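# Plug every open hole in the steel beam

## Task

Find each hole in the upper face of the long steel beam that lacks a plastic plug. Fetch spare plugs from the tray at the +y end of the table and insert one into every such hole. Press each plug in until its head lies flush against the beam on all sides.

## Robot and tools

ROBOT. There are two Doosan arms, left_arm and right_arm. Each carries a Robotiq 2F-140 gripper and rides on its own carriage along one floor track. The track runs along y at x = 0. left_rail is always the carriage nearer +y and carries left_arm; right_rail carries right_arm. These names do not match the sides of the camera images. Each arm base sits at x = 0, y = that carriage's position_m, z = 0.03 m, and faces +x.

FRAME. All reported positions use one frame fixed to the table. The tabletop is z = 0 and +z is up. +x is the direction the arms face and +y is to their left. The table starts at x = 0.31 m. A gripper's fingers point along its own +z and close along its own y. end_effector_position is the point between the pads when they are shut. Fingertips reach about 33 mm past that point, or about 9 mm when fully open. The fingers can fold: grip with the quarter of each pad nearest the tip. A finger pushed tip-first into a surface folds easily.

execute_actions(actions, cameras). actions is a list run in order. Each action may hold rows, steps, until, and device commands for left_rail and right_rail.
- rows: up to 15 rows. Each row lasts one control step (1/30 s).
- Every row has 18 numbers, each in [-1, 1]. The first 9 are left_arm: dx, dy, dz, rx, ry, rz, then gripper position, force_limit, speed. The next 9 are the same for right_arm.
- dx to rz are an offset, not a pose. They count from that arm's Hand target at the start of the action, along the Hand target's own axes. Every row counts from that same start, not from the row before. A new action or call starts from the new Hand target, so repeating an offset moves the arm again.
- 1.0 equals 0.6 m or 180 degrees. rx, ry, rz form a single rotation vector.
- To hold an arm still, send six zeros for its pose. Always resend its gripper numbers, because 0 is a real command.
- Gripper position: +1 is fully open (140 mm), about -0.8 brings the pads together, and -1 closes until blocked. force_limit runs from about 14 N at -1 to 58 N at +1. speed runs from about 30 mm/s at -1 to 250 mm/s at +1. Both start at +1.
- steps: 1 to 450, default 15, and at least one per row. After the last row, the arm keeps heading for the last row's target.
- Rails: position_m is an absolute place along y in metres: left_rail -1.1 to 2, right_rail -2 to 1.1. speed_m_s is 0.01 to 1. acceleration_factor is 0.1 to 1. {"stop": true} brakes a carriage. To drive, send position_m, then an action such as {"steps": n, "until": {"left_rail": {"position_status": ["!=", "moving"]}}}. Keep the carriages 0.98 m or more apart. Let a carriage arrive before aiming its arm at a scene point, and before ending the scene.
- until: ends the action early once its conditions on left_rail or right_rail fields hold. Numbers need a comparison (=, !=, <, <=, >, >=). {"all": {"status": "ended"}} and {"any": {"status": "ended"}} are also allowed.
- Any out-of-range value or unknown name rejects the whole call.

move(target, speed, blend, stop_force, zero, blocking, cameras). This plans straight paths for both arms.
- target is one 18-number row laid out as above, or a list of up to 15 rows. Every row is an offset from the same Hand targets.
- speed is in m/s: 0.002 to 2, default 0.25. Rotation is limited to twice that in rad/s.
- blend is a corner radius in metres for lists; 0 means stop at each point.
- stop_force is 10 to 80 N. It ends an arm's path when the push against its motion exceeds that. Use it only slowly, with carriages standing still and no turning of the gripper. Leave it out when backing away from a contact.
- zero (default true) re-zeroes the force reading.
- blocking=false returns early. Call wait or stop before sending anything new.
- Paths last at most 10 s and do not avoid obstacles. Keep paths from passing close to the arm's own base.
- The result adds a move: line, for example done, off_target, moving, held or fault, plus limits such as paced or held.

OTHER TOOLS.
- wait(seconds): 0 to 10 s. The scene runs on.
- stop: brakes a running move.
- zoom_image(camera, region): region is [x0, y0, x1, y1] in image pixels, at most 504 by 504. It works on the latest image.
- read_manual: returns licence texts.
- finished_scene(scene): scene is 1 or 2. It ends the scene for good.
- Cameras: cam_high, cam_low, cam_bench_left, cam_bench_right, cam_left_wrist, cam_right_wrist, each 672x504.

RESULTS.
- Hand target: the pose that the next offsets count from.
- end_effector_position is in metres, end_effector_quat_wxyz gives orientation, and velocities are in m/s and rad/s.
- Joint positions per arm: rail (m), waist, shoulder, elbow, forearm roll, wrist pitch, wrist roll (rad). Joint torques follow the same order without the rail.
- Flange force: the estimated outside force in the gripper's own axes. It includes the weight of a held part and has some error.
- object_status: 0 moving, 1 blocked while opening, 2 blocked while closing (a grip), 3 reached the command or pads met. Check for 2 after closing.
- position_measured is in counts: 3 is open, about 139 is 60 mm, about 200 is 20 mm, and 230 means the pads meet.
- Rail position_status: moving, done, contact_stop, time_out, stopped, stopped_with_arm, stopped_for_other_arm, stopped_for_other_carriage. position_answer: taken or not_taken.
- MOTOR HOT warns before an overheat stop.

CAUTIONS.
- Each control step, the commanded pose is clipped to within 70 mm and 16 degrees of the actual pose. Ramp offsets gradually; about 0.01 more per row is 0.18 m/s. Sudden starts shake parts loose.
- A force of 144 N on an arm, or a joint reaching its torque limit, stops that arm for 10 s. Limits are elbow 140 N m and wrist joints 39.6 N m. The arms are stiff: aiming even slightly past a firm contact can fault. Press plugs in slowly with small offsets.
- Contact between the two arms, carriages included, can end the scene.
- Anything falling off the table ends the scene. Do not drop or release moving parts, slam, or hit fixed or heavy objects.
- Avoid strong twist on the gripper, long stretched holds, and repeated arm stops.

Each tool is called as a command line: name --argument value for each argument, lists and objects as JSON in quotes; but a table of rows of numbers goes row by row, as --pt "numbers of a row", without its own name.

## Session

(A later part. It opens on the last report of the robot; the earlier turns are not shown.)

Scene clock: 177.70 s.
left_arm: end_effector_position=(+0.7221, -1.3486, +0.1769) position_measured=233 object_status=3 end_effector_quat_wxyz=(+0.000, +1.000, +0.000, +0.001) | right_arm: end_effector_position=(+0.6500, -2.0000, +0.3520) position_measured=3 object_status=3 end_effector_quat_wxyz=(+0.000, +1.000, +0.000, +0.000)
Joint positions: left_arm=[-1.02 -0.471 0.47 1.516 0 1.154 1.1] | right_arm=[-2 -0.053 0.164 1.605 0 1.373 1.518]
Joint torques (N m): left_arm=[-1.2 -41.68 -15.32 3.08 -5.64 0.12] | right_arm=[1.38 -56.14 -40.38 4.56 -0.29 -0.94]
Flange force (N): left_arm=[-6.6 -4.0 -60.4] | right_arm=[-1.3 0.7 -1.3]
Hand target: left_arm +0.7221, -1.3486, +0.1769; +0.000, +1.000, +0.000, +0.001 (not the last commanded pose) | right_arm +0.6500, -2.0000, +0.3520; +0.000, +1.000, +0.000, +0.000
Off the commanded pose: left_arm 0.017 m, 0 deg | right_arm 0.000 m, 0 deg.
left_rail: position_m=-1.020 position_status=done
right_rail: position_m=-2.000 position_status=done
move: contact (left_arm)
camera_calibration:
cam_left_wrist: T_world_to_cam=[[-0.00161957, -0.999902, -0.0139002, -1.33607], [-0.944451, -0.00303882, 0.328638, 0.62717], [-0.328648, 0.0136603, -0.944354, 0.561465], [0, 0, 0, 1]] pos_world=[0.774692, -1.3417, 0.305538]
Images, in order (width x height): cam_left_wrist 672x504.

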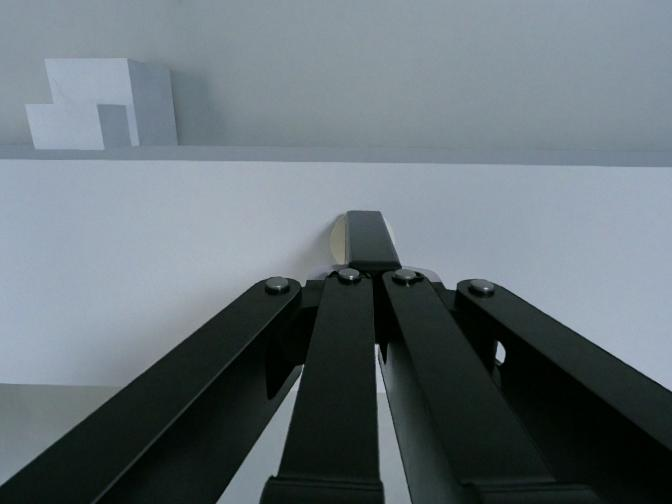

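move --target '[0,0,0.03,0,0,0,-1,-0.9,0,0,0,0,0,0,0,1,1,1]' --cameras '[]' --speed 0.005 --stop_force 68 --zero false

move --pt "0 0 -0.065 0 0 0 -1 -0.9 0 0 0 0 0 0 0 1 1 1" --pt "-0.03 -0.12 -0.065 -0.194 0 0 -1 -0.9 0 0 0 0 0 0 0 1 1 1" --cameras '["cam_left_wrist","cam_bench_right"]' --speed '[0.1,0.25]'

zoom_image --camera "cam_left_wrist" --region '[250, 100, 450, 300]'

Scene clock: 190.43 s.
left_arm: end_effector_position=(+0.7221, -1.3485, +0.1767) position_measured=233 object_status=3 end_effector_quat_wxyz=(+0.000, +1.000, +0.000, +0.000) | right_arm: end_effector_position=(+0.6500, -2.0000, +0.3520) position_measured=3 object_status=3 end_effector_quat_wxyz=(+0.000, +1.000, +0.000, +0.000)
Joint positions: left_arm=[-1.02 -0.471 0.47 1.517 0 1.154 1.1] | right_arm=[-2 -0.053 0.164 1.605 0 1.373 1.518]
Joint torques (N m): left_arm=[-1.7 -29.78 -8.78 3.14 -5.87 0.12] | right_arm=[1.34 -55.9 -40.32 4.59 -0.26 -0.89]
Flange force (N): left_arm=[-8.5 -5.6 -75.2] | right_arm=[-2.1 0.7 -1.8]
Hand target: left_arm +0.7221, -1.3485, +0.1767; +0.000, +1.000, +0.000, +0.000 (not the last commanded pose) | right_arm +0.6500, -2.0000, +0.3520; +0.000, +1.000, +0.000, +0.000
Off the commanded pose: left_arm 0.018 m, 0 deg | right_arm 0.000 m, 0 deg.
left_rail: position_m=-1.020 position_status=done
right_rail: position_m=-2.000 position_status=done
move: contact (left_arm)
No camera images: "cameras" was empty.

Scene clock: 192.73 s.
left_arm: end_effector_position=(+0.7041, -1.2765, +0.2157) position_measured=233 object_status=3 end_effector_quat_wxyz=(+0.300, +0.954, +0.000, +0.000) | right_arm: end_effector_position=(+0.6500, -2.0000, +0.3520) position_measured=3 object_status=3 end_effector_quat_wxyz=(+0.000, +1.000, +0.000, +0.000)
Joint positions: left_arm=[-1.02 -0.143 0.361 1.723 -0.699 1.077 1.777] | right_arm=[-2 -0.053 0.164 1.605 0 1.373 1.518]
Joint torques (N m): left_arm=[-0.26 -76.76 -34.48 1.15 -0.11 0.25] | right_arm=[1.37 -56.08 -40.35 4.56 -0.28 -0.91]
Flange force (N): left_arm=[8.5 0.2 0.7] | right_arm=[-1.7 0.1 -1.7]
Hand target: left_arm +0.7041, -1.2765, +0.2156; +0.300, +0.954, +0.000, +0.000 | right_arm +0.6500, -2.0000, +0.3520; +0.000, +1.000, +0.000, +0.000
Off the commanded pose: left_arm 0.000 m, 0 deg | right_arm 0.000 m, 0 deg.
left_rail: position_m=-1.020 position_status=done
right_rail: position_m=-2.000 position_status=done
move: done
camera_calibration:
cam_left_wrist: T_world_to_cam=[[-0.0022264, -0.827882, 0.560898, -1.16744], [-0.944353, 0.186236, 0.271134, 0.851467], [-0.328927, -0.529082, -0.782227, -0.136497], [0, 0, 0, 1]] pos_world=[0.756589, -1.1973, 0.317184]
Images, in order (width x height): cam_bench_right 672x504, cam_left_wrist 672x504.

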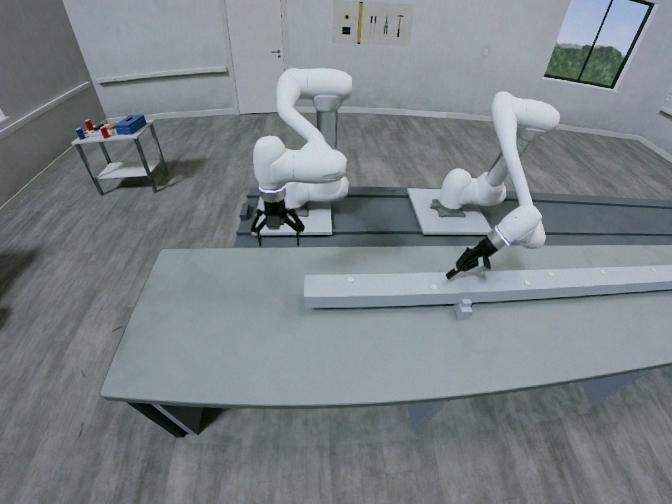

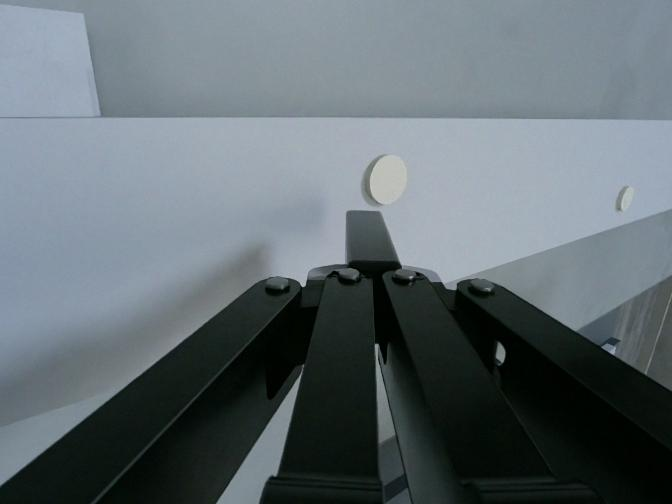

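Scaled by 2.520 from the camera's 672x504 image, which has a finer 960x720 frame.

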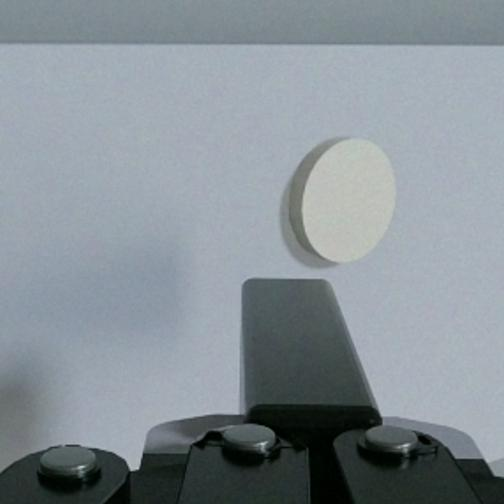

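finished_scene --scene 2

The scene is finished: the task was done.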